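# Screw matching funnels onto three glass vials

## Task

Three glass vials of differing sizes stand in racks and three plastic funnels of differing sizes sit on the bench. Match each funnel to the vial it fits and screw it fully down onto that vial's neck until snug. At the end all three vials must stand upright, each with its funnel on. Breaking glass by squeezing or pressing hard, or by letting it fall more than a few centimetres, counts as failure.

## Robot and tools

Robot: two arms, left_arm and right_arm. Each has six joints (shoulder pan, shoulder lift, elbow, wrist 1, wrist 2, wrist 3) and a two-finger gripper. Each arm rides its own carriage on one floor track along y at x = 0: left_rail (always the +y one) carries left_arm, right_rail carries right_arm. These names do not match image sides. An arm's base sits at x = 0, y = its carriage's position_m, z = 0.04 m, facing +x.

Scene frame (metres): fixed to the table, table top z = 0, +z up, +x the way the arms face, +y to their left, y = 0 at the track's middle. The table starts at x = 0.17 m. Gripper fingers point along the gripper's own +z and close along its y. end_effector_position is the point between the closed pads; fingertips extend about 33 mm past it (9 mm when fully open). Printed hand poses can be off by a few centimetres.

Row format (execute_actions rows and move targets): one flat list of 18 numbers, each in [-1, 1], always covering both arms. Order: left_arm's 6 joint numbers, then left gripper position, force_limit, speed; then the same 9 for right_arm. Joint numbers are offsets, not poses: 1.0 = 1.989 rad, counted from the Joint targets at the start of the call (not from the previous row), so repeating an offset moves further. Stated joint ranges: elbow -3.142 to 3.142 rad, all others -6.283 to 6.283 rad; asking more than 0.010 rad beyond is refused. Gripper position is absolute: +1 fully open (140 mm), pads meet near -0.8, -1 closes until blocked. force_limit sets squeeze (on parts up to 40 mm, about 14 N at -1, 40 N at 0, 58 N at +1 when closing at speed -1); faster closing squeezes much harder. speed: about 30 mm/s at -1, 140 at 0, 250 at +1. For glass, close slowly with low force_limit. To leave a gripper unchanged, resend its last three numbers; 0 is itself a command. To hold an arm still, send 0 for its joints.

execute_actions: actions = a list holding one action (or empty, to just read state and images). An action may have rows (1 to 15 rows, each applied for one 1/30 s step), steps (1 to 450, default 15, at least one per row), until, and rail commands. After the last row the arms keep heading to that row's target, so give far targets more steps. Rail commands: left_rail or right_rail with position_m (a place on the track; left_rail -0.8 to 1.5, right_rail -1.5 to 0.8), speed_m_s (0.01 to 1), acceleration_factor (0.1 to 1), or {"stop": true}. Drive a rail by sending position_m then an action like {"steps": n, "until": {"left_rail": {"position_status": ["!=", "moving"]}}}; wait for arrival before aiming a gripper at a scene point. Carriages keep about 0.7 m apart. until reads only rail fields, or {"all"/"any": {"status": "ended"}}; numeric fields need a comparison such as ">=". cameras picks images; [] gives none.

move: target is one 18-number row or a list of up to 15 rows, all offsets from the same current Joint targets. All joints interpolate together, so hands travel on curves and nothing avoids obstacles. speed: rad/s of the joint with farthest to go, 0.01 to 2, default 0.5 (far too fast for touching). blend (rad) rounds corners in a list. stop_force (3 to 40 N, both arms) ends an arm's path when its wrist senses that much push against its motion; use it with slow speed when lowering onto the neck; omit it when backing off something. zero (with stop_force) re-zeroes the sensor first, default true. blocking=false returns after 0.5 s while the move runs; then call wait or stop before new rows or moves. Result adds a move: line, e.g. done, off_target, held, fault, with the farthest-off joint.

wait: seconds 0 to 10, holding current commands. stop: brakes a running move (not rails). zoom_image: camera (cam_high, cam_close, cam_large_vial, cam_middle_vial, cam_left_wrist, cam_right_wrist) and region [x0, y0, x1, y1] in pixels, at most 504x504; images are 896x504. zero_wrist_force: arm = left_arm or right_arm. finished_scene: scene = the current scene's number; irreversible, so call it only when all three funnels are seated and vials upright.

Reading results: Joint positions/velocities give per arm the rail (m) then six joints (rad). Joint targets are the commanded angles your offsets start from. object_status: 0 moving, 1 blocked while opening, 2 blocked while closing (a grip), 3 reached position or pads met. position_measured is in counts (3 open, 230 pads meet). Wrist force/torque are in the gripper's own axes; a third line gives the peak since the last reading. Joint torques include arm weight. Motor temperatures: MOTOR HOT appears at 70 °C, brakes at 85 °C. 'joint command not followed' means the clearance check altered a row. 'joint sent to its limit' means a joint reached its end. Rail position_status: moving, done, contact_stop, time_out, stopped, stopped_with_arm, stopped_for_other_arm, stopped_for_other_carriage; position_answer taken or not_taken.

Limits per control step: a joint target stays within 0.575 rad of its measured angle, and a target moving the hand over 150 mm is scaled back; joints move at most 2.83 rad/s, so big moves may need several calls.

Avoid: squeezing or pressing the glass hard, dropping anything or letting go while it moves, anything leaving the table, collisions between the arms, and excess twist on the wrist when turning a funnel (wrist joints fault at 24.6 N m contact torque; any part at about 150 N net force). A fault stops an arm for 10 s. Grip near the fingertips: deeper in, the folding fingers may hold narrow parts loosely. A fingertip jammed on a surface folds easily and spoils the next grip. Loose objects may get brief outside nudges.

Each tool is called after "Request:" by a JSON object that holds its "api" and its "payload".

## Session

Request:
{"api": "execute_actions", "payload": {"actions": []}}

Scene clock: 0.00 s.
left_arm: end_effector_position=(+0.3456, +0.6272, +0.5800) position_measured=3 object_status=3 end_effector_quat_wxyz=(+0.000, +1.000, +0.000, +0.000) | right_arm: end_effector_position=(+0.3456, -0.5728, +0.5800) position_measured=3 object_status=3 end_effector_quat_wxyz=(+0.000, +1.000, +0.000, +0.000)
Joint positions: left_arm=[0.6 -0.316 -1.725 0.971 -0.816 -1.571 2.826] | right_arm=[-0.6 -0.316 -1.725 0.971 -0.816 -1.571 2.826]
Joint velocities: within noise
Joint torques (N m): no reading
Motor temperatures (°C): left_arm=[21 24 23 31 31 36] | right_arm=[28 24 24 37 31 30]
Wrist force (N): no reading
Wrist torque (N m): no reading
Wrist force, peak (N): no reading
Joint targets: left_arm=[0.600 -0.316 -1.725 0.971 -0.816 -1.571 2.826] | right_arm=[-0.600 -0.316 -1.725 0.971 -0.816 -1.571 2.826]
Tool commands: left_gripper/position=+1.0 left_gripper/force_limit=+1.0 left_gripper/speed=+1.0 right_gripper/position=+1.0 right_gripper/force_limit=+1.0 right_gripper/speed=+1.0
left_rail: position_m=0.600 position_status=done
right_rail: position_m=-0.600 position_status=done

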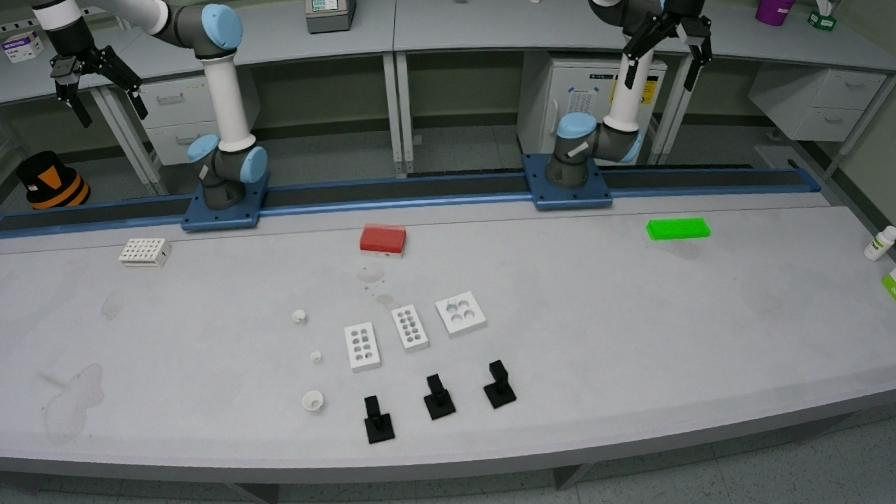

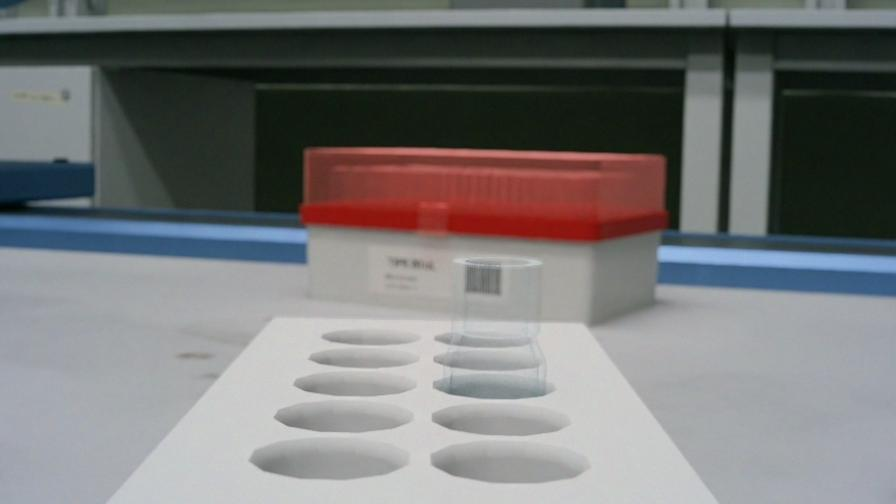

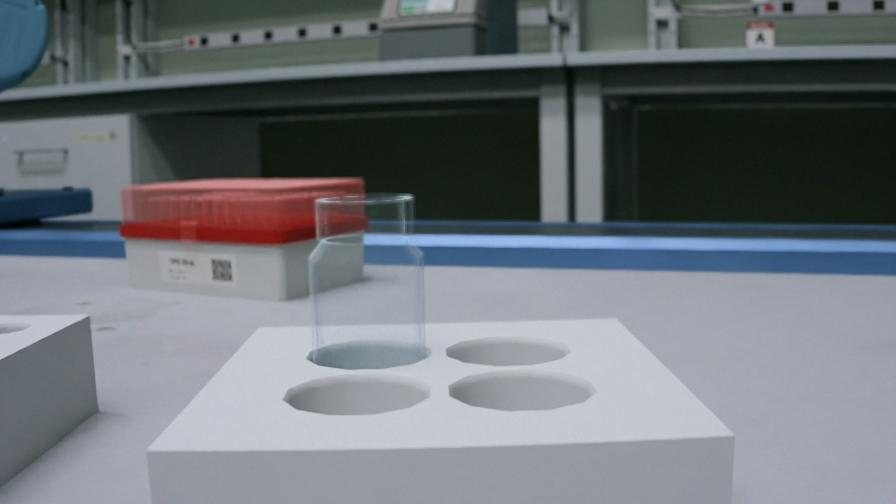

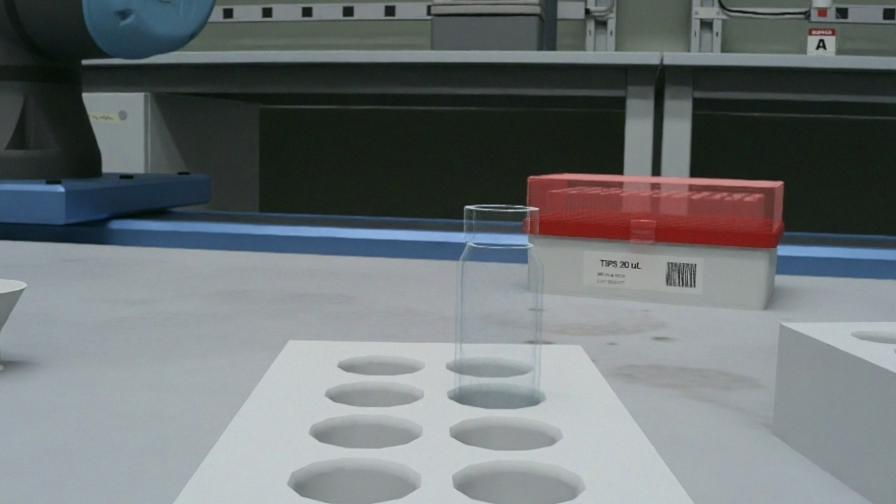

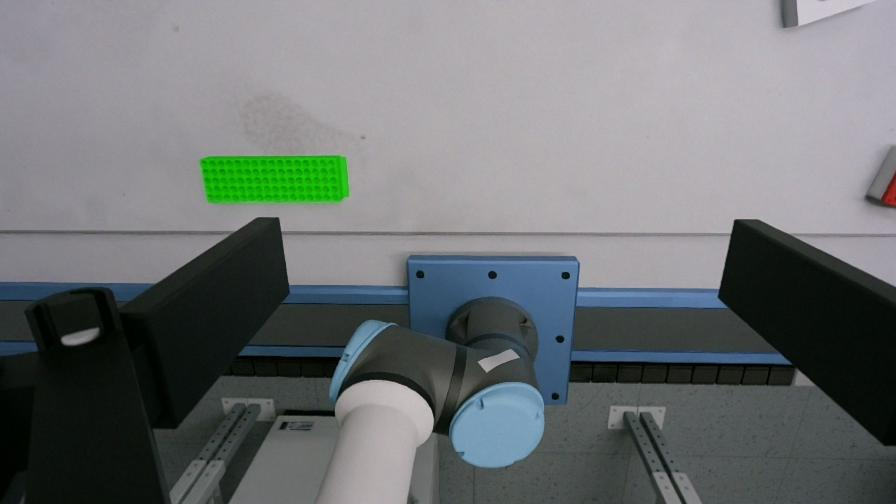

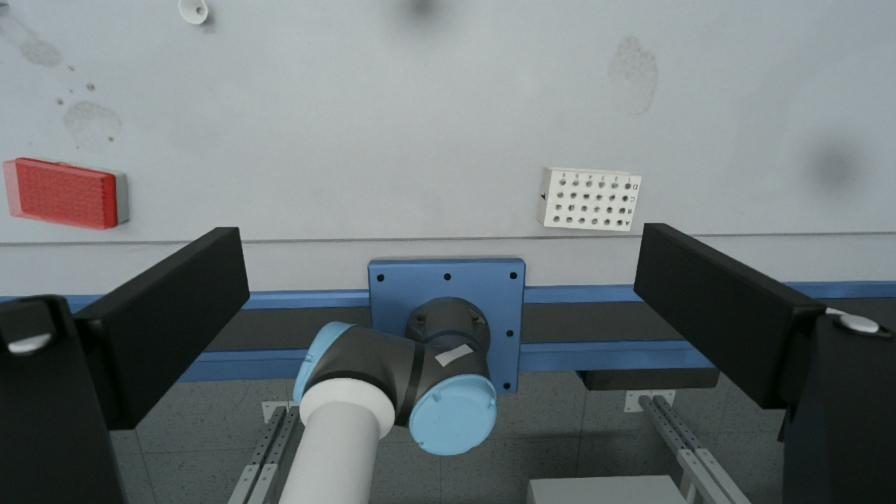

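Request:
{"api": "zoom_image", "payload": {"camera": "cam_high", "region": [270, 270, 520, 450]}}

Request:
{"api": "zoom_image", "payload": {"camera": "cam_high", "region": [280, 290, 400, 420]}}

Request:
{"api": "zoom_image", "payload": {"camera": "cam_high", "region": [340, 280, 500, 380]}}

Scaled by 2.016 from the camera's 896x504 image, which has a finer 1280x720 frame.

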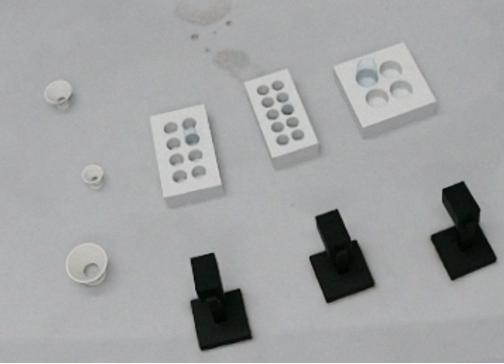

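Scaled by 3.877 from the camera's 896x504 image, which has a finer 1280x720 frame.

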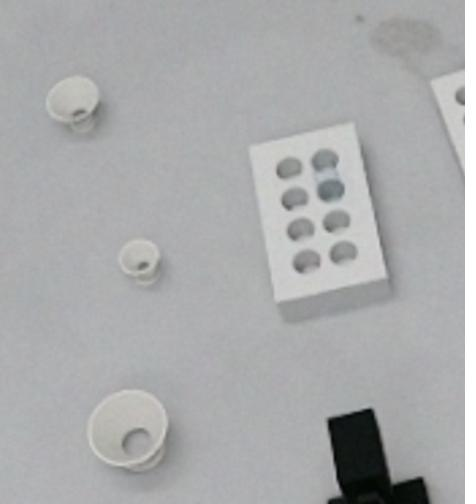

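Scaled by 3.150 from the camera's 896x504 image, which has a finer 1280x720 frame.

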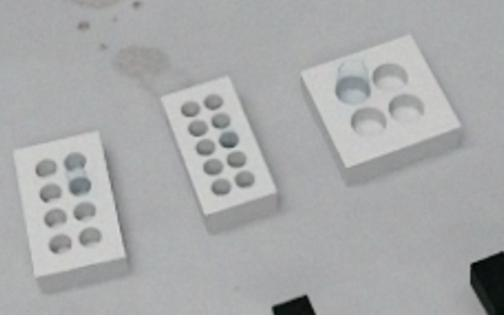

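Request:
{"api": "execute_actions", "payload": {"actions": [{"left_rail":{"position_m":0.8},"right_rail":{"position_m":-0.1},"steps":120,"until":{"all":{"status":"ended"}}}], "cameras": []}}

Request:
{"api": "move", "payload": {"target": [0,0,0,0,0,0,1,1,1,-0.0986,0.0289,0.2398,-0.2691,0,-0.0988,1,1,1], "speed": 1.0, "cameras": ["cam_right_wrist","cam_high"]}}

Scene clock: 30.57 s.
left_arm: end_effector_position=(+0.3456, +0.8272, +0.5800) position_measured=3 object_status=3 end_effector_quat_wxyz=(+0.000, +1.000, +0.000, +0.000) | right_arm: end_effector_position=(+0.3456, -0.0728, +0.5800) position_measured=3 object_status=3 end_effector_quat_wxyz=(+0.000, +1.000, +0.000, +0.000)
Joint positions: left_arm=[0.8 -0.316 -1.725 0.971 -0.816 -1.571 2.826] | right_arm=[-0.1 -0.316 -1.725 0.971 -0.816 -1.571 2.826]
Joint velocities: within noise
Joint torques (N m): left_arm=[-1.08 -13.59 -17.2 -3.32 0.06 -0.11] | right_arm=[2.08 -11.43 -15.88 -3.96 0.24 -0.18]
Motor temperatures (°C): left_arm=[21 24 23 31 31 36] | right_arm=[28 24 24 37 31 30]
Wrist force (N): left_arm=[0.0 -0.4 0.1] | right_arm=[0.1 -0.2 0.0]
Wrist torque (N m): left_arm=[-0.07 -0.01 0.01] | right_arm=[-0.04 -0.02 0.00]
Wrist force, peak (N): left_arm=[0.0 -3.4 0.1] | right_arm=[0.0 -3.2 -0.1]
Joint targets: left_arm=[0.800 -0.316 -1.725 0.971 -0.816 -1.571 2.826] | right_arm=[-0.100 -0.316 -1.725 0.971 -0.816 -1.571 2.826]
Tool commands: left_gripper/position=+1.0 left_gripper/force_limit=+1.0 left_gripper/speed=+1.0 right_gripper/position=+1.0 right_gripper/force_limit=+1.0 right_gripper/speed=+1.0
left_rail: position_m=0.800 position_status=done
right_rail: position_m=-0.100 position_status=done
No camera images: "cameras" was empty.

Scene clock: 31.80 s.
left_arm: end_effector_position=(+0.3456, +0.8272, +0.5800) position_measured=3 object_status=3 end_effector_quat_wxyz=(+0.000, +1.000, +0.000, +0.000) | right_arm: end_effector_position=(+0.4502, -0.2001, +0.4003) position_measured=3 object_status=3 end_effector_quat_wxyz=(+0.000, +1.000, +0.000, +0.000)
Joint positions: left_arm=[0.8 -0.316 -1.725 0.971 -0.816 -1.571 2.826] | right_arm=[-0.1 -0.512 -1.668 1.447 -1.351 -1.571 2.629]
Joint velocities: within noise
Joint torques (N m): left_arm=[-0.78 -12.64 -15.91 -3.53 -0.13 -0.01] | right_arm=[-4.53 -13.19 -17.2 -5.07 0.11 -2.47]
Motor temperatures (°C): left_arm=[21 24 23 31 31 36] | right_arm=[28 24 24 37 31 30]
Wrist force (N): left_arm=[-0.1 0.0 0.2] | right_arm=[0.4 -0.7 -0.2]
Wrist torque (N m): left_arm=[0.00 0.02 0.01] | right_arm=[-0.15 -0.10 -0.02]
Wrist force, peak (N): left_arm=[0.1 -0.5 -0.1] | right_arm=[-1.3 -1.5 -2.0]
Joint targets: left_arm=[0.800 -0.316 -1.725 0.971 -0.816 -1.571 2.826] | right_arm=[-0.100 -0.512 -1.668 1.447 -1.351 -1.571 2.629]
left_rail: position_m=0.800 position_status=done
right_rail: position_m=-0.100 position_status=done
move: done
Images, in order (width x height): cam_high 896x504, cam_right_wrist 896x504.

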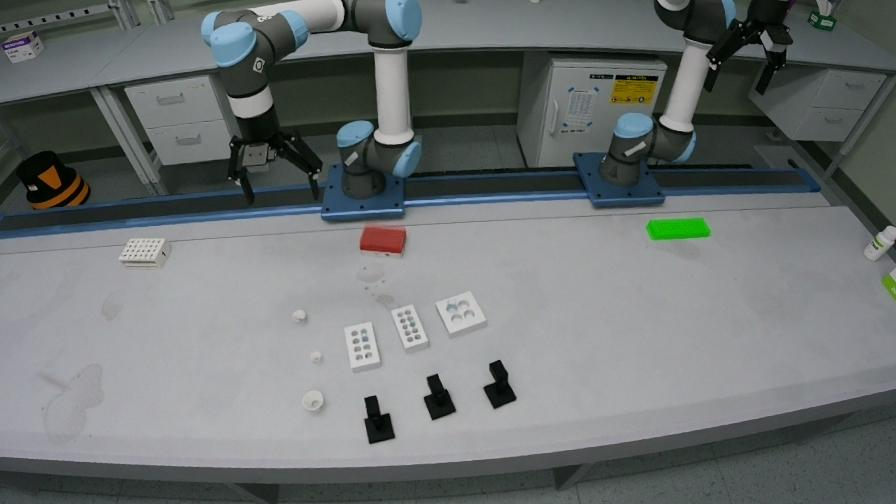

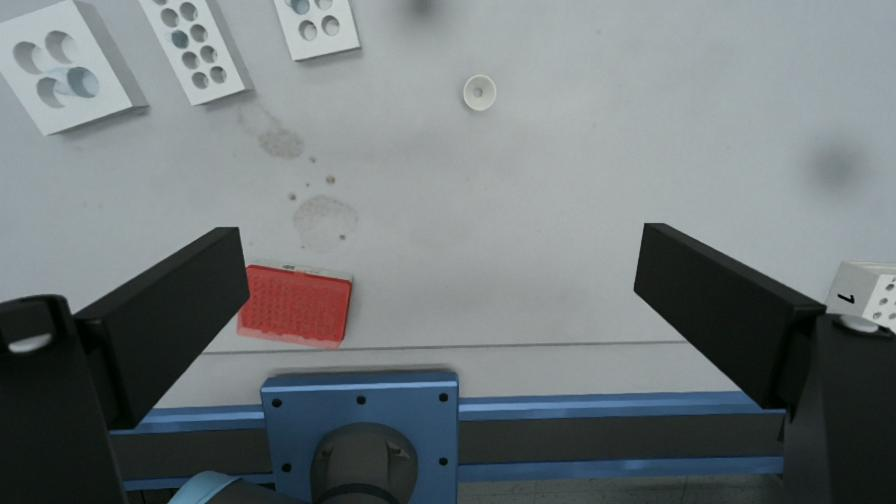

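Request:
{"api": "move", "payload": {"target": [0,0,0,0,0,0,1,1,1,0.0293,0.1161,-0.0536,-0.0625,0,0.0293,1,1,1], "speed": 1.0, "cameras": ["cam_right_wrist"]}}

Request:
{"api": "move", "payload": {"target": [0,0,0,0,0,0,1,1,1,0,0,0,0,0,-0.7897,1,1,1], "speed": 1.5, "cameras": ["cam_right_wrist"]}}

Request:
{"api": "move", "payload": {"target": [0,0,0,0,0,0,1,1,1,0,0,0,0,0,-0.7897,1,1,1], "speed": 1.5, "cameras": ["cam_right_wrist"]}}

Scene clock: 53.93 s.
left_arm: end_effector_position=(+0.3456, +0.8272, +0.5800) position_measured=3 object_status=3 end_effector_quat_wxyz=(+0.000, +1.000, +0.000, +0.000) | right_arm: end_effector_position=(+0.5501, -0.2200, +0.3503) position_measured=3 object_status=3 end_effector_quat_wxyz=(+0.000, +1.000, +0.000, +0.000)
Joint positions: left_arm=[0.8 -0.316 -1.725 0.971 -0.816 -1.571 2.826] | right_arm=[-0.1 -0.454 -1.437 1.341 -1.475 -1.571 2.687]
Joint velocities: within noise
Joint torques (N m): left_arm=[-0.31 -14.27 -13.97 -3.74 0.15 -0.18] | right_arm=[9.57 -23.64 -30.54 -4.87 0.27 2.01]
Motor temperatures (°C): left_arm=[21 24 23 31 31 35] | right_arm=[28 24 24 37 31 30]
Wrist force (N): left_arm=[-0.3 0.0 0.0] | right_arm=[0.1 -0.5 -0.3]
Wrist torque (N m): left_arm=[-0.01 0.05 0.00] | right_arm=[-0.12 -0.05 0.01]
Wrist force, peak (N): left_arm=[0.5 -0.1 0.4] | right_arm=[2.1 0.2 0.9]
Joint targets: left_arm=[0.800 -0.316 -1.725 0.971 -0.816 -1.571 2.826] | right_arm=[-0.100 -0.454 -1.437 1.341 -1.476 -1.571 2.687]
left_rail: position_m=0.800 position_status=done
right_rail: position_m=-0.100 position_status=done
move: done
Images, in order (width x height): cam_right_wrist 896x504.

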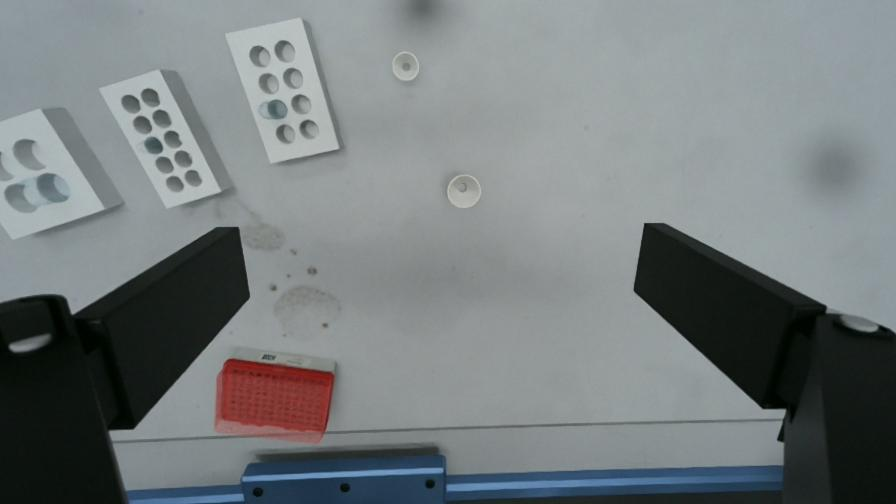

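Scene clock: 55.77 s.
left_arm: end_effector_position=(+0.3456, +0.8272, +0.5800) position_measured=3 object_status=3 end_effector_quat_wxyz=(+0.000, +1.000, +0.000, +0.000) | right_arm: end_effector_position=(+0.5501, -0.2200, +0.3503) position_measured=3 object_status=3 end_effector_quat_wxyz=(+0.000, +0.707, +0.707, +0.000)
Joint positions: left_arm=[0.8 -0.316 -1.725 0.971 -0.816 -1.571 2.826] | right_arm=[-0.1 -0.454 -1.437 1.341 -1.476 -1.571 1.117]
Joint velocities: within noise
Joint torques (N m): left_arm=[1.05 -14.62 -14.57 -3.79 -0.32 -0.17] | right_arm=[8.45 -24.11 -26.84 -4.4 0.23 -2.48]
Motor temperatures (°C): left_arm=[21 24 23 31 31 35] | right_arm=[28 24 24 37 31 30]
Wrist force (N): left_arm=[0.2 -0.2 0.2] | right_arm=[-0.3 -0.7 -0.6]
Wrist torque (N m): left_arm=[-0.03 -0.03 0.01] | right_arm=[-0.16 0.06 0.02]
Wrist force, peak (N): left_arm=[0.1 -0.5 -0.4] | right_arm=[-0.3 -0.7 -0.6]
Joint targets: left_arm=[0.800 -0.316 -1.725 0.971 -0.816 -1.571 2.826] | right_arm=[-0.100 -0.454 -1.437 1.341 -1.476 -1.571 1.117]
left_rail: position_m=0.800 position_status=done
right_rail: position_m=-0.100 position_status=done
move: done
Images, in order (width x height): cam_right_wrist 896x504.

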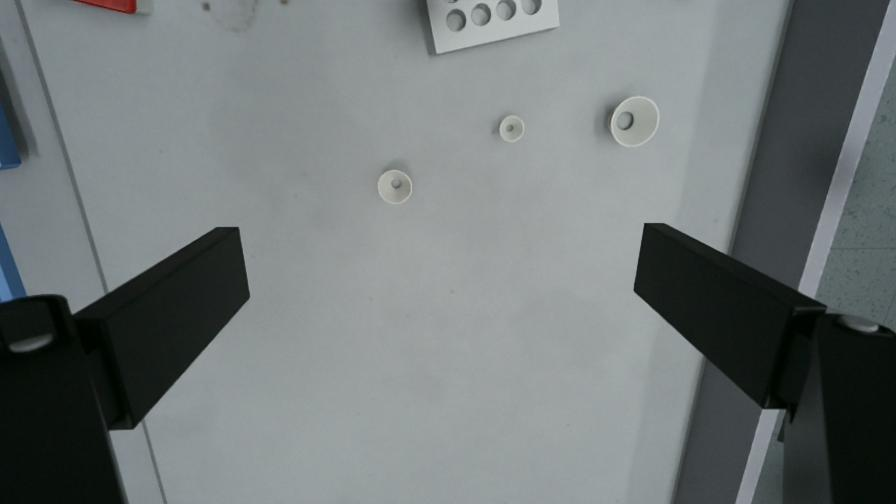

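Scene clock: 57.60 s.
left_arm: end_effector_position=(+0.3456, +0.8272, +0.5800) position_measured=3 object_status=3 end_effector_quat_wxyz=(+0.000, +1.000, +0.000, +0.000) | right_arm: end_effector_position=(+0.5501, -0.2201, +0.3503) position_measured=3 object_status=3 end_effector_quat_wxyz=(+0.000, +0.000, +1.000, +0.000)
Joint positions: left_arm=[0.8 -0.316 -1.725 0.971 -0.816 -1.571 2.826] | right_arm=[-0.1 -0.454 -1.437 1.341 -1.476 -1.571 -0.453]
Joint velocities: within noise
Joint torques (N m): left_arm=[-0.07 -13.41 -14.58 -3.89 -0.12 0] | right_arm=[7.62 -24.69 -23.07 -3.79 0.12 -2.12]
Motor temperatures (°C): left_arm=[21 24 23 31 31 35] | right_arm=[28 24 24 37 31 30]
Wrist force (N): left_arm=[0.2 -0.1 -0.3] | right_arm=[-0.3 -0.5 -0.3]
Wrist torque (N m): left_arm=[-0.02 -0.05 0.01] | right_arm=[-0.13 0.06 0.03]
Wrist force, peak (N): left_arm=[0.1 -0.3 -0.6] | right_arm=[-0.5 -0.6 -0.3]
Joint targets: left_arm=[0.800 -0.316 -1.725 0.971 -0.816 -1.571 2.826] | right_arm=[-0.100 -0.454 -1.437 1.341 -1.476 -1.571 -0.454]
left_rail: position_m=0.800 position_status=done
right_rail: position_m=-0.100 position_status=done
move: done
Images, in order (width x height): cam_right_wrist 896x504.

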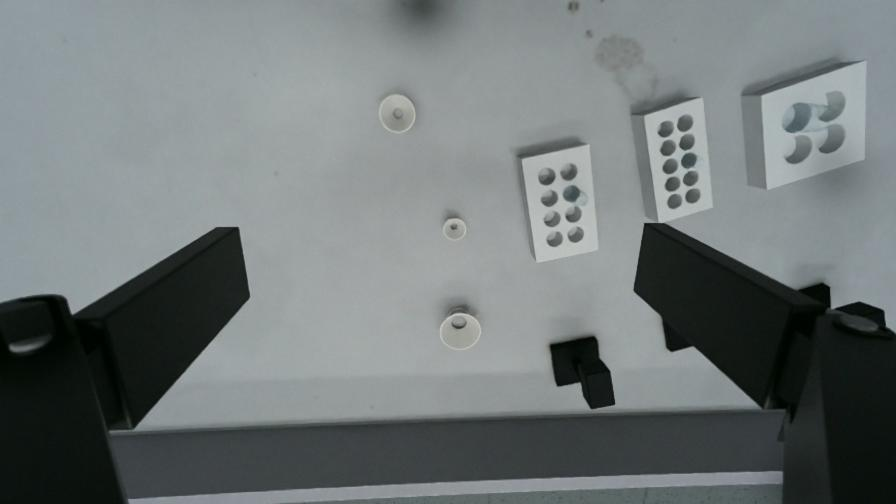

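Request:
{"api": "zoom_image", "payload": {"camera": "cam_right_wrist", "region": [370, 80, 490, 360]}}

Request:
{"api": "zoom_image", "payload": {"camera": "cam_right_wrist", "region": [500, 50, 880, 264]}}

Request:
{"api": "zoom_image", "payload": {"camera": "cam_right_wrist", "region": [410, 280, 510, 360]}}

Scaled by 1.800 from the camera's 896x504 image, which has a finer 1280x720 frame.

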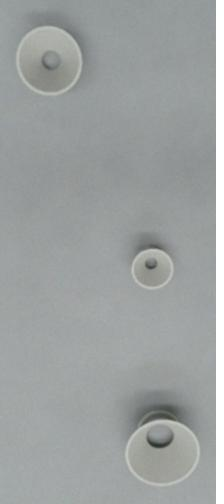

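Scaled by 1.326 from the camera's 896x504 image, which has a finer 1280x720 frame.

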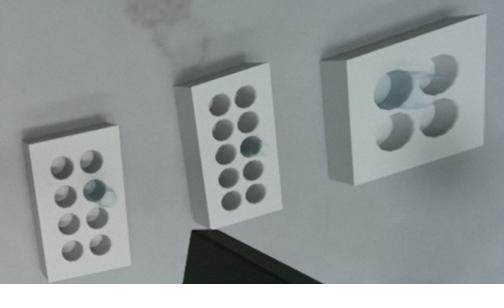

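Scaled by 5.040 from the camera's 896x504 image, which has a finer 1280x720 frame.

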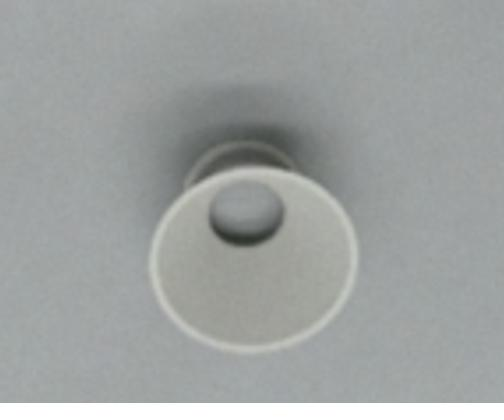

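Request:
{"api": "move", "payload": {"target": [0,0,0,0,0,0,1,1,1,-0.0467,-0.0174,0.2143,-0.1969,0,-0.8053,0.1,-1,0], "speed": 1.8, "cameras": []}}

Request:
{"api": "move", "payload": {"target": [0,0,0,0,0,0,1,1,1,0,0,0,0,0,-0.8053,0.1,-1,0], "speed": 1.8, "cameras": ["cam_right_wrist"]}}

Request:
{"api": "move", "payload": {"target": [0,0,0,0,0,0,1,1,1,0,0,0,0,0,-0.8053,0.1,-1,0], "speed": 1.8, "cameras": ["cam_right_wrist"]}}

Scene clock: 107.50 s.
left_arm: end_effector_position=(+0.3456, +0.8272, +0.5800) position_measured=3 object_status=3 end_effector_quat_wxyz=(+0.000, +1.000, +0.000, +0.000) | right_arm: end_effector_position=(+0.5112, -0.2550, +0.2002) position_measured=117 object_status=3 end_effector_quat_wxyz=(+0.000, +0.685, -0.729, +0.000)
Joint positions: left_arm=[0.8 -0.316 -1.725 0.971 -0.816 -1.571 2.826] | right_arm=[-0.1 -0.547 -1.471 1.767 -1.867 -1.571 -2.055]
Joint velocities: within noise
Joint torques (N m): left_arm=[0.16 -15.17 -13.84 -3.61 -0.04 -0.18] | right_arm=[-5.36 -33.06 -16.57 -4.71 0.2 -2.5]
Motor temperatures (°C): left_arm=[21 24 23 31 31 35] | right_arm=[28 24 24 37 31 30]
Wrist force (N): left_arm=[0.0 -0.1 -0.1] | right_arm=[0.2 -0.8 -0.4]
Wrist torque (N m): left_arm=[-0.03 -0.01 0.00] | right_arm=[-0.16 -0.03 -0.04]
Wrist force, peak (N): left_arm=[-0.2 -0.5 0.3] | right_arm=[-0.1 -0.8 -1.1]
Joint targets: left_arm=[0.800 -0.316 -1.725 0.971 -0.816 -1.571 2.826] | right_arm=[-0.100 -0.547 -1.471 1.767 -1.867 -1.571 -2.055]
left_rail: position_m=0.800 position_status=done
right_rail: position_m=-0.100 position_status=done
move: done
No camera images: "cameras" was empty.

Scene clock: 109.23 s.
left_arm: end_effector_position=(+0.3456, +0.8272, +0.5800) position_measured=3 object_status=3 end_effector_quat_wxyz=(+0.000, +1.000, +0.000, +0.000) | right_arm: end_effector_position=(+0.5112, -0.2550, +0.2001) position_measured=117 object_status=3 end_effector_quat_wxyz=(+0.000, +1.000, -0.016, +0.000)
Joint positions: left_arm=[0.8 -0.316 -1.725 0.971 -0.816 -1.571 2.826] | right_arm=[-0.1 -0.547 -1.471 1.767 -1.867 -1.571 -3.656]
Joint velocities: within noise
Joint torques (N m): left_arm=[-0.41 -14.93 -15.61 -3.68 -0.02 0.16] | right_arm=[-5.16 -32.48 -21.11 -4.35 0.44 -2.33]
Motor temperatures (°C): left_arm=[21 24 23 31 31 35] | right_arm=[28 24 24 37 31 30]
Wrist force (N): left_arm=[0.1 -0.1 -0.1] | right_arm=[0.4 -0.9 -0.3]
Wrist torque (N m): left_arm=[-0.03 -0.03 0.00] | right_arm=[-0.17 -0.12 -0.02]
Wrist force, peak (N): left_arm=[0.1 -0.5 0.4] | right_arm=[0.4 -1.0 -0.4]
Joint targets: left_arm=[0.800 -0.316 -1.725 0.971 -0.816 -1.571 2.826] | right_arm=[-0.100 -0.547 -1.471 1.767 -1.867 -1.571 -3.656]
left_rail: position_m=0.800 position_status=done
right_rail: position_m=-0.100 position_status=done
move: done
Images, in order (width x height): cam_right_wrist 896x504.

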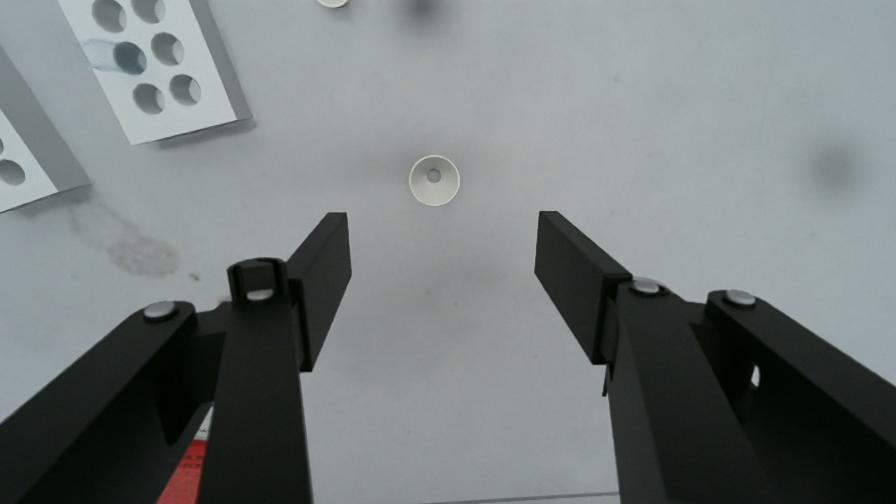

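Scene clock: 110.97 s.
left_arm: end_effector_position=(+0.3456, +0.8272, +0.5800) position_measured=3 object_status=3 end_effector_quat_wxyz=(+0.000, +1.000, +0.000, +0.000) | right_arm: end_effector_position=(+0.5112, -0.2550, +0.2001) position_measured=117 object_status=3 end_effector_quat_wxyz=(+0.000, +0.708, +0.707, +0.000)
Joint positions: left_arm=[0.8 -0.316 -1.725 0.971 -0.816 -1.571 2.826] | right_arm=[-0.1 -0.547 -1.471 1.767 -1.867 -1.571 -5.258]
Joint velocities: within noise
Joint torques (N m): left_arm=[1.54 -14.1 -13.42 -3.78 -0.13 -0.11] | right_arm=[-4.21 -32.08 -23.71 -3.83 0.19 -2.56]
Motor temperatures (°C): left_arm=[21 24 23 31 31 35] | right_arm=[28 24 24 37 31 30]
Wrist force (N): left_arm=[0.0 0.0 0.1] | right_arm=[0.2 -0.8 -0.3]
Wrist torque (N m): left_arm=[-0.01 0.00 0.01] | right_arm=[-0.16 -0.05 -0.02]
Wrist force, peak (N): left_arm=[0.5 -0.1 -0.3] | right_arm=[0.1 -1.1 -0.6]
Joint targets: left_arm=[0.800 -0.316 -1.725 0.971 -0.816 -1.571 2.826] | right_arm=[-0.100 -0.547 -1.471 1.767 -1.867 -1.571 -5.258]
left_rail: position_m=0.800 position_status=done
right_rail: position_m=-0.100 position_status=done
move: done
Images, in order (width x height): cam_right_wrist 896x504.

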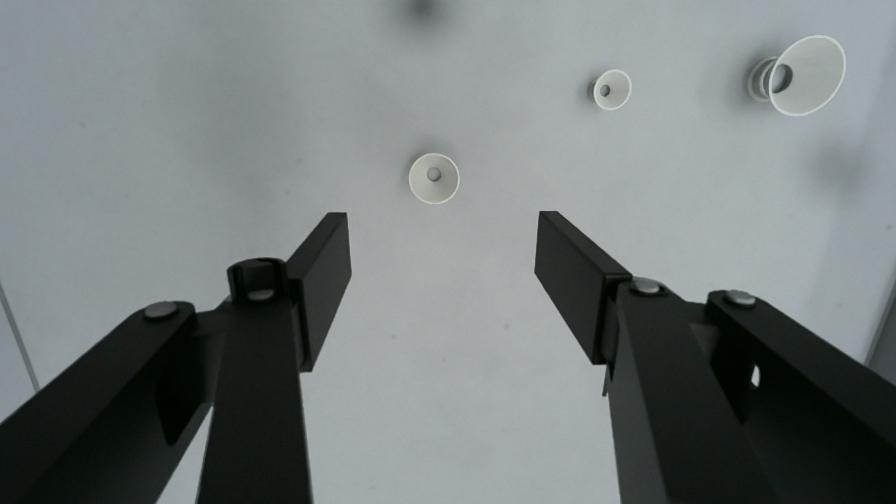

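Request:
{"api": "move", "payload": {"target": [0,0,0,0,0,0,1,1,1,0.0004,0.0831,0.11,-0.1931,0,0.0004,0.1,-1,0], "speed": 0.3, "cameras": ["cam_right_wrist"]}}

Request:
{"api": "zoom_image", "payload": {"camera": "cam_right_wrist", "region": [300, 150, 600, 320]}}

Scene clock: 122.87 s.
left_arm: end_effector_position=(+0.3456, +0.8272, +0.5800) position_measured=3 object_status=3 end_effector_quat_wxyz=(+0.000, +1.000, +0.000, +0.000) | right_arm: end_effector_position=(+0.5104, -0.2541, +0.0553) position_measured=117 object_status=3 end_effector_quat_wxyz=(+0.000, +0.708, +0.707, +0.000)
Joint positions: left_arm=[0.8 -0.316 -1.725 0.971 -0.816 -1.571 2.826] | right_arm=[-0.1 -0.546 -1.306 1.986 -2.251 -1.571 -5.257]
Joint velocities: within noise
Joint torques (N m): left_arm=[0.26 -14 -15.01 -3.84 -0.02 0.02] | right_arm=[8.11 -24.85 -13.28 -4.8 0.27 2.24]
Motor temperatures (°C): left_arm=[21 24 23 31 31 35] | right_arm=[28 24 24 37 31 30]
Wrist force (N): left_arm=[0.1 -0.1 0.0] | right_arm=[0.0 -0.8 -0.4]
Wrist torque (N m): left_arm=[-0.01 -0.04 0.00] | right_arm=[-0.19 0.03 0.02]
Wrist force, peak (N): left_arm=[0.5 -0.2 0.2] | right_arm=[0.4 -1.1 -1.6]
Joint targets: left_arm=[0.800 -0.316 -1.725 0.971 -0.816 -1.571 2.826] | right_arm=[-0.100 -0.546 -1.306 1.986 -2.251 -1.571 -5.257]
left_rail: position_m=0.800 position_status=done
right_rail: position_m=-0.100 position_status=done
move: done
Images, in order (width x height): cam_right_wrist 896x504.

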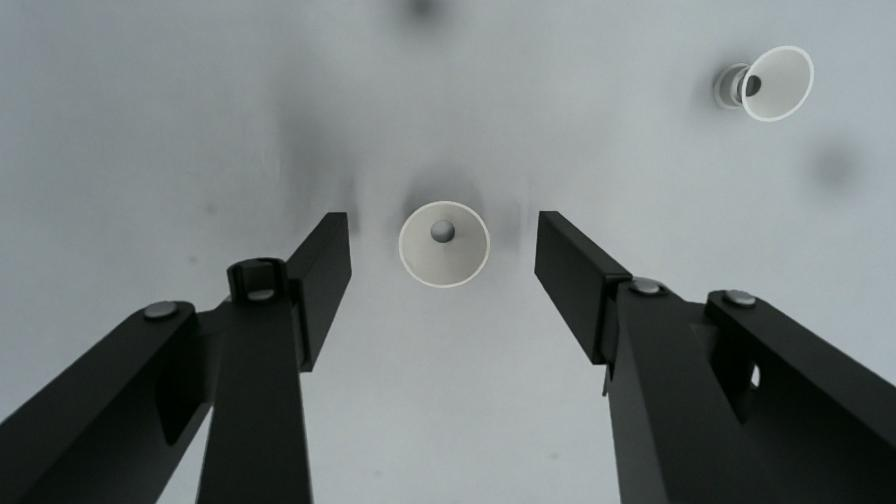

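Scaled by 1.680 from the camera's 896x504 image, which has a finer 1280x720 frame.

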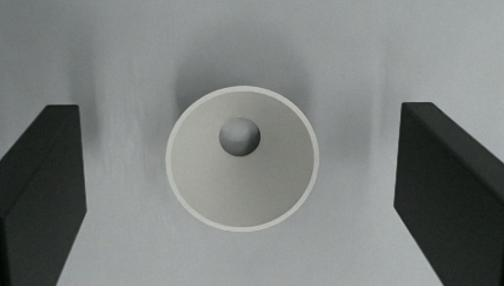

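Request:
{"api": "move", "payload": {"target": [[0,0,0,0,0,0,1,1,1,0,0.0083,0.0053,-0.0136,0,0,0.1,-1,-1],[0,0,0,0,0,0,1,1,1,0,0.0083,0.0053,-0.0136,0,0,-1,-1,-1]], "speed": 0.2, "cameras": ["cam_right_wrist"]}}

Request:
{"api": "zoom_image", "payload": {"camera": "cam_right_wrist", "region": [300, 150, 600, 320]}}

Scene clock: 136.53 s.
left_arm: end_effector_position=(+0.3456, +0.8272, +0.5800) position_measured=3 object_status=3 end_effector_quat_wxyz=(+0.000, +1.000, +0.000, +0.000) | right_arm: end_effector_position=(+0.5103, -0.2540, +0.0452) position_measured=178 object_status=0 end_effector_quat_wxyz=(+0.000, +0.708, +0.707, +0.000)
Joint positions: left_arm=[0.8 -0.316 -1.725 0.971 -0.816 -1.571 2.826] | right_arm=[-0.1 -0.546 -1.29 1.996 -2.278 -1.571 -5.257]
Joint velocities: within noise
Joint torques (N m): left_arm=[0.73 -14.11 -14.82 -3.61 -0.09 -0.06] | right_arm=[6.7 -24.06 -15.75 -4.36 0.35 1.86]
Motor temperatures (°C): left_arm=[21 24 23 31 31 35] | right_arm=[27 24 24 37 31 30]
Wrist force (N): left_arm=[-0.2 0.0 0.0] | right_arm=[0.5 -1.4 -5.0]
Wrist torque (N m): left_arm=[0.00 0.04 0.00] | right_arm=[-0.17 0.00 0.00]
Wrist force, peak (N): left_arm=[-0.3 -0.5 0.2] | right_arm=[0.5 -1.4 -5.0]
Joint targets: left_arm=[0.800 -0.316 -1.725 0.971 -0.816 -1.571 2.826] | right_arm=[-0.100 -0.546 -1.290 1.996 -2.278 -1.571 -5.257]
left_rail: position_m=0.800 position_status=done
right_rail: position_m=-0.100 position_status=done
move: done
Images, in order (width x height): cam_right_wrist 896x504.

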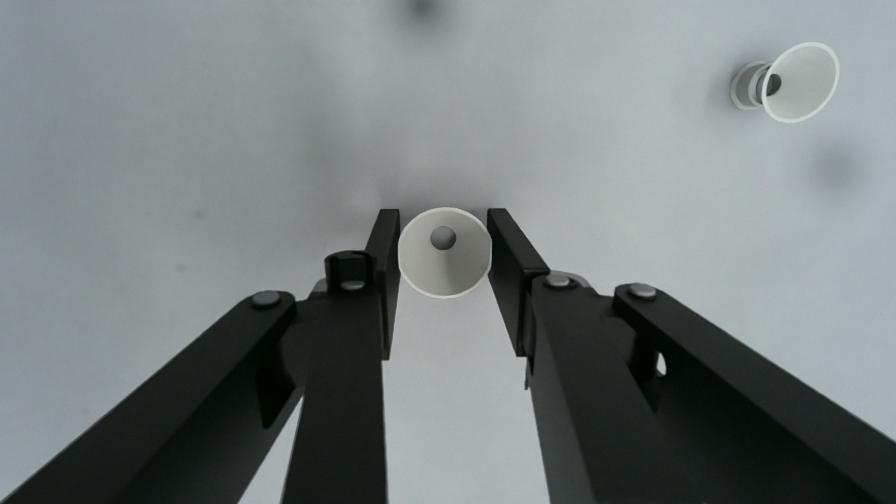

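Scaled by 1.680 from the camera's 896x504 image, which has a finer 1280x720 frame.

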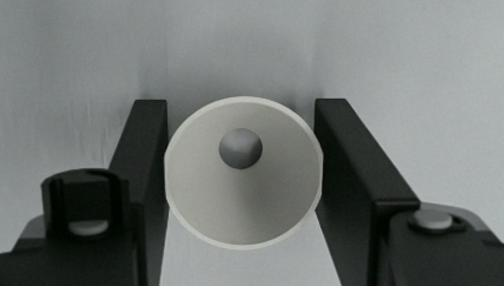

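Request:
{"api": "move", "payload": {"target": [[0,0,0,0,0,0,1,1,1,0,-0.0914,-0.1153,0.2066,0,0,-1,-1,-1],[0,0,0,0,0,0,1,1,1,0.1888,-0.0253,-0.2202,0.2455,0,0.1881,-1,-1,-1]], "speed": 0.5, "blend": [0.05,0], "cameras": ["cam_right_wrist","cam_middle_vial"]}}

Scene clock: 152.07 s.
left_arm: end_effector_position=(+0.3456, +0.8272, +0.5800) position_measured=3 object_status=3 end_effector_quat_wxyz=(+0.000, +1.000, +0.000, +0.000) | right_arm: end_effector_position=(+0.5942, -0.0671, +0.2202) position_measured=178 object_status=2 end_effector_quat_wxyz=(+0.000, +0.707, +0.707, +0.000)
Joint positions: left_arm=[0.8 -0.316 -1.725 0.971 -0.816 -1.571 2.826] | right_arm=[-0.1 -0.171 -1.34 1.558 -1.79 -1.571 -4.883]
Joint velocities: within noise
Joint torques (N m): left_arm=[1.31 -13.68 -14.63 -3.64 -0.36 -0.07] | right_arm=[8.44 -26.35 -29.52 -1.76 0.46 2.1]
Motor temperatures (°C): left_arm=[21 24 23 31 31 35] | right_arm=[27 24 24 37 31 30]
Wrist force (N): left_arm=[0.1 -0.4 -0.1] | right_arm=[0.3 -0.3 -0.5]
Wrist torque (N m): left_arm=[-0.09 -0.02 0.00] | right_arm=[-0.09 -0.09 -0.02]
Wrist force, peak (N): left_arm=[0.3 -0.5 0.1] | right_arm=[0.4 -1.3 -5.1]
Joint targets: left_arm=[0.800 -0.316 -1.725 0.971 -0.816 -1.571 2.826] | right_arm=[-0.100 -0.170 -1.340 1.558 -1.790 -1.571 -4.883]
left_rail: position_m=0.800 position_status=done
right_rail: position_m=-0.100 position_status=done
move: done
Images, in order (width x height): cam_middle_vial 896x504, cam_right_wrist 896x504.

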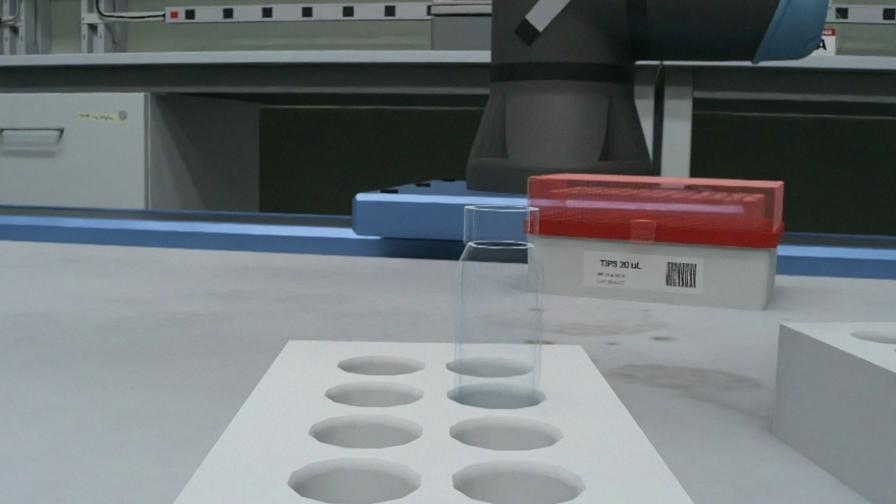

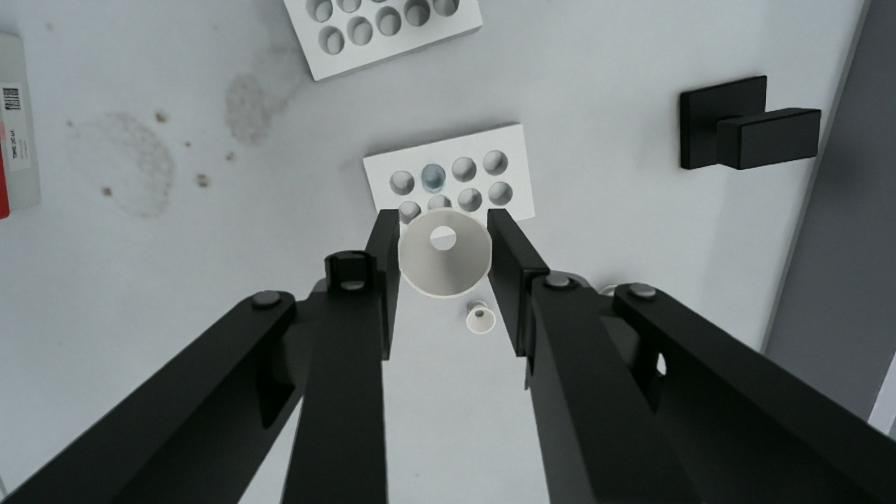

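Request:
{"api": "zoom_image", "payload": {"camera": "cam_right_wrist", "region": [350, 120, 550, 240]}}

Request:
{"api": "zoom_image", "payload": {"camera": "cam_middle_vial", "region": [380, 180, 620, 420]}}

Scaled by 2.520 from the camera's 896x504 image, which has a finer 1280x720 frame.

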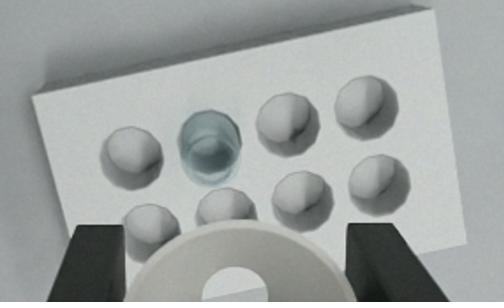

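Scaled by 2.100 from the camera's 896x504 image, which has a finer 1280x720 frame.

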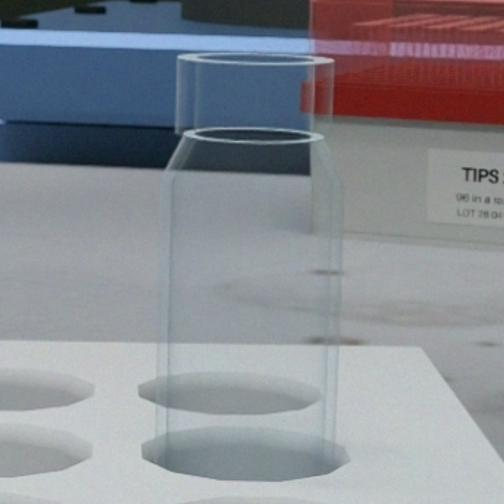

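Request:
{"api": "move", "payload": {"target": [0,0,0,0,0,0,1,1,1,0,0,0,0,0,0.7897,-1,-1,-1], "speed": 1.2, "cameras": ["cam_right_wrist"]}}

Request:
{"api": "zoom_image", "payload": {"camera": "cam_right_wrist", "region": [350, 120, 550, 240]}}

Scene clock: 178.50 s.
left_arm: end_effector_position=(+0.3456, +0.8272, +0.5800) position_measured=3 object_status=3 end_effector_quat_wxyz=(+0.000, +1.000, +0.000, +0.000) | right_arm: end_effector_position=(+0.5942, -0.0670, +0.2202) position_measured=178 object_status=2 end_effector_quat_wxyz=(+0.000, +1.000, +0.000, +0.000)
Joint positions: left_arm=[0.8 -0.316 -1.725 0.971 -0.816 -1.571 2.826] | right_arm=[-0.1 -0.17 -1.34 1.558 -1.79 -1.571 -3.313]
Joint velocities: within noise
Joint torques (N m): left_arm=[1.77 -14.52 -14.53 -3.65 -0.17 0.07] | right_arm=[8.41 -27.95 -19.29 -2.99 0.26 2.1]
Motor temperatures (°C): left_arm=[21 24 23 31 31 35] | right_arm=[27 24 24 37 31 30]
Wrist force (N): left_arm=[-0.1 -0.2 0.0] | right_arm=[-0.1 -0.6 -0.1]
Wrist torque (N m): left_arm=[-0.03 0.02 0.01] | right_arm=[-0.14 0.02 -0.02]
Wrist force, peak (N): left_arm=[0.4 -0.4 -0.1] | right_arm=[0.3 -0.6 -0.4]
Joint targets: left_arm=[0.800 -0.316 -1.725 0.971 -0.816 -1.571 2.826] | right_arm=[-0.100 -0.170 -1.340 1.558 -1.790 -1.571 -3.313]
left_rail: position_m=0.800 position_status=done
right_rail: position_m=-0.100 position_status=done
move: done
Images, in order (width x height): cam_right_wrist 896x504.

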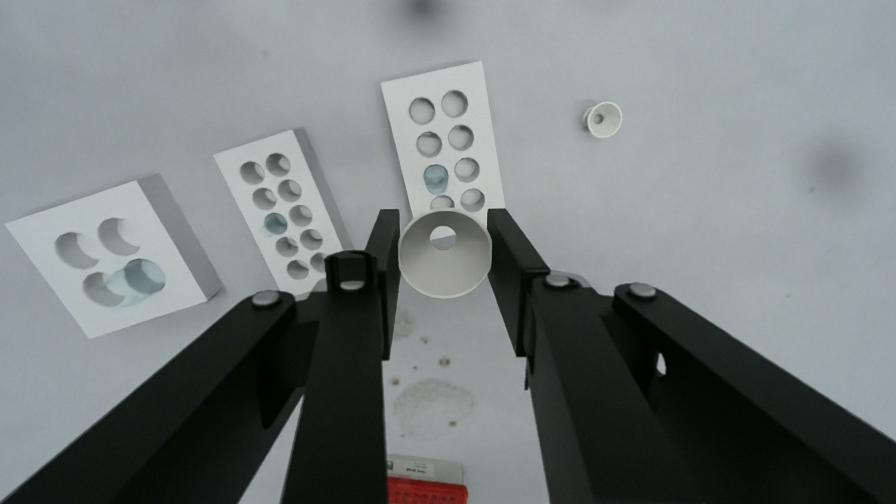

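Scaled by 2.520 from the camera's 896x504 image, which has a finer 1280x720 frame.

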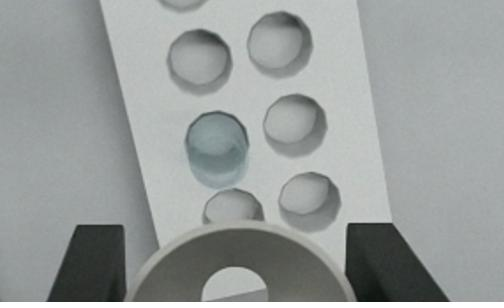

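Request:
{"api": "move", "payload": {"target": [0,0,0,0,0,0,1,1,1,-0.0007,0.0284,0.0715,-0.0999,0,-0.9894,-1,-1,-1], "speed": 1.2, "cameras": ["cam_right_wrist","cam_middle_vial"]}}

Request:
{"api": "zoom_image", "payload": {"camera": "cam_middle_vial", "region": [320, 0, 680, 440]}}

Scene clock: 193.43 s.
left_arm: end_effector_position=(+0.3456, +0.8272, +0.5800) position_measured=3 object_status=3 end_effector_quat_wxyz=(+0.000, +1.000, +0.000, +0.000) | right_arm: end_effector_position=(+0.5932, -0.0677, +0.1402) position_measured=178 object_status=2 end_effector_quat_wxyz=(+0.000, +0.554, +0.832, +0.000)
Joint positions: left_arm=[0.8 -0.316 -1.725 0.971 -0.816 -1.571 2.826] | right_arm=[-0.1 -0.172 -1.284 1.701 -1.989 -1.571 -5.28]
Joint velocities: within noise
Joint torques (N m): left_arm=[1.61 -15.73 -15.73 -3.84 -0.39 0.02] | right_arm=[-4.87 -28.03 -16.25 -4.77 0.3 -2.5]
Motor temperatures (°C): left_arm=[21 24 23 31 31 35] | right_arm=[27 24 24 37 31 30]
Wrist force (N): left_arm=[-0.4 0.2 0.0] | right_arm=[-0.4 -0.4 0.0]
Wrist torque (N m): left_arm=[0.04 0.08 0.00] | right_arm=[-0.12 0.09 -0.03]
Wrist force, peak (N): left_arm=[0.2 -0.5 -0.2] | right_arm=[-0.2 -0.8 -0.4]
Joint targets: left_arm=[0.800 -0.316 -1.725 0.971 -0.816 -1.571 2.826] | right_arm=[-0.100 -0.172 -1.284 1.701 -1.989 -1.571 -5.280]
left_rail: position_m=0.800 position_status=done
right_rail: position_m=-0.100 position_status=done
move: done
Images, in order (width x height): cam_middle_vial 896x504, cam_right_wrist 896x504.

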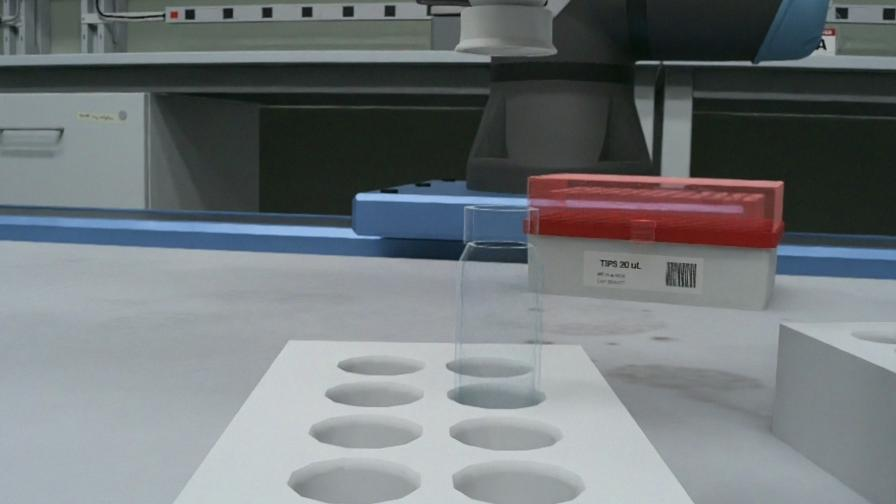

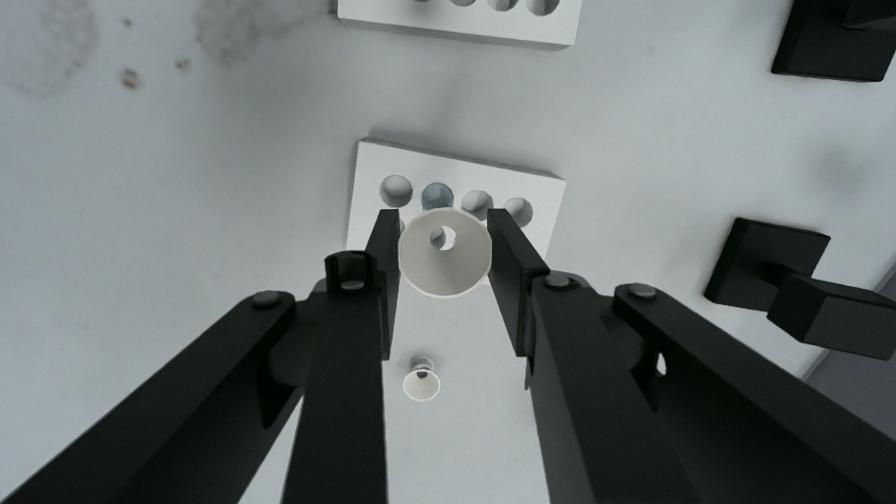

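Scaled by 1.145 from the camera's 896x504 image, which has a finer 1280x720 frame.

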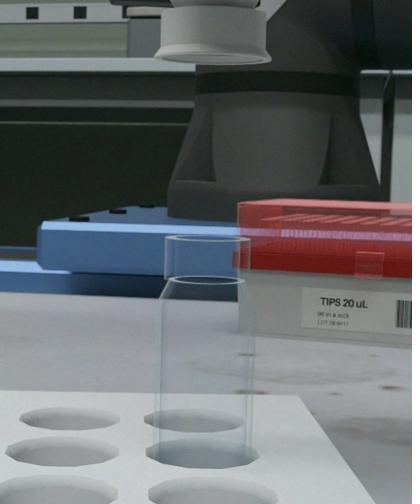

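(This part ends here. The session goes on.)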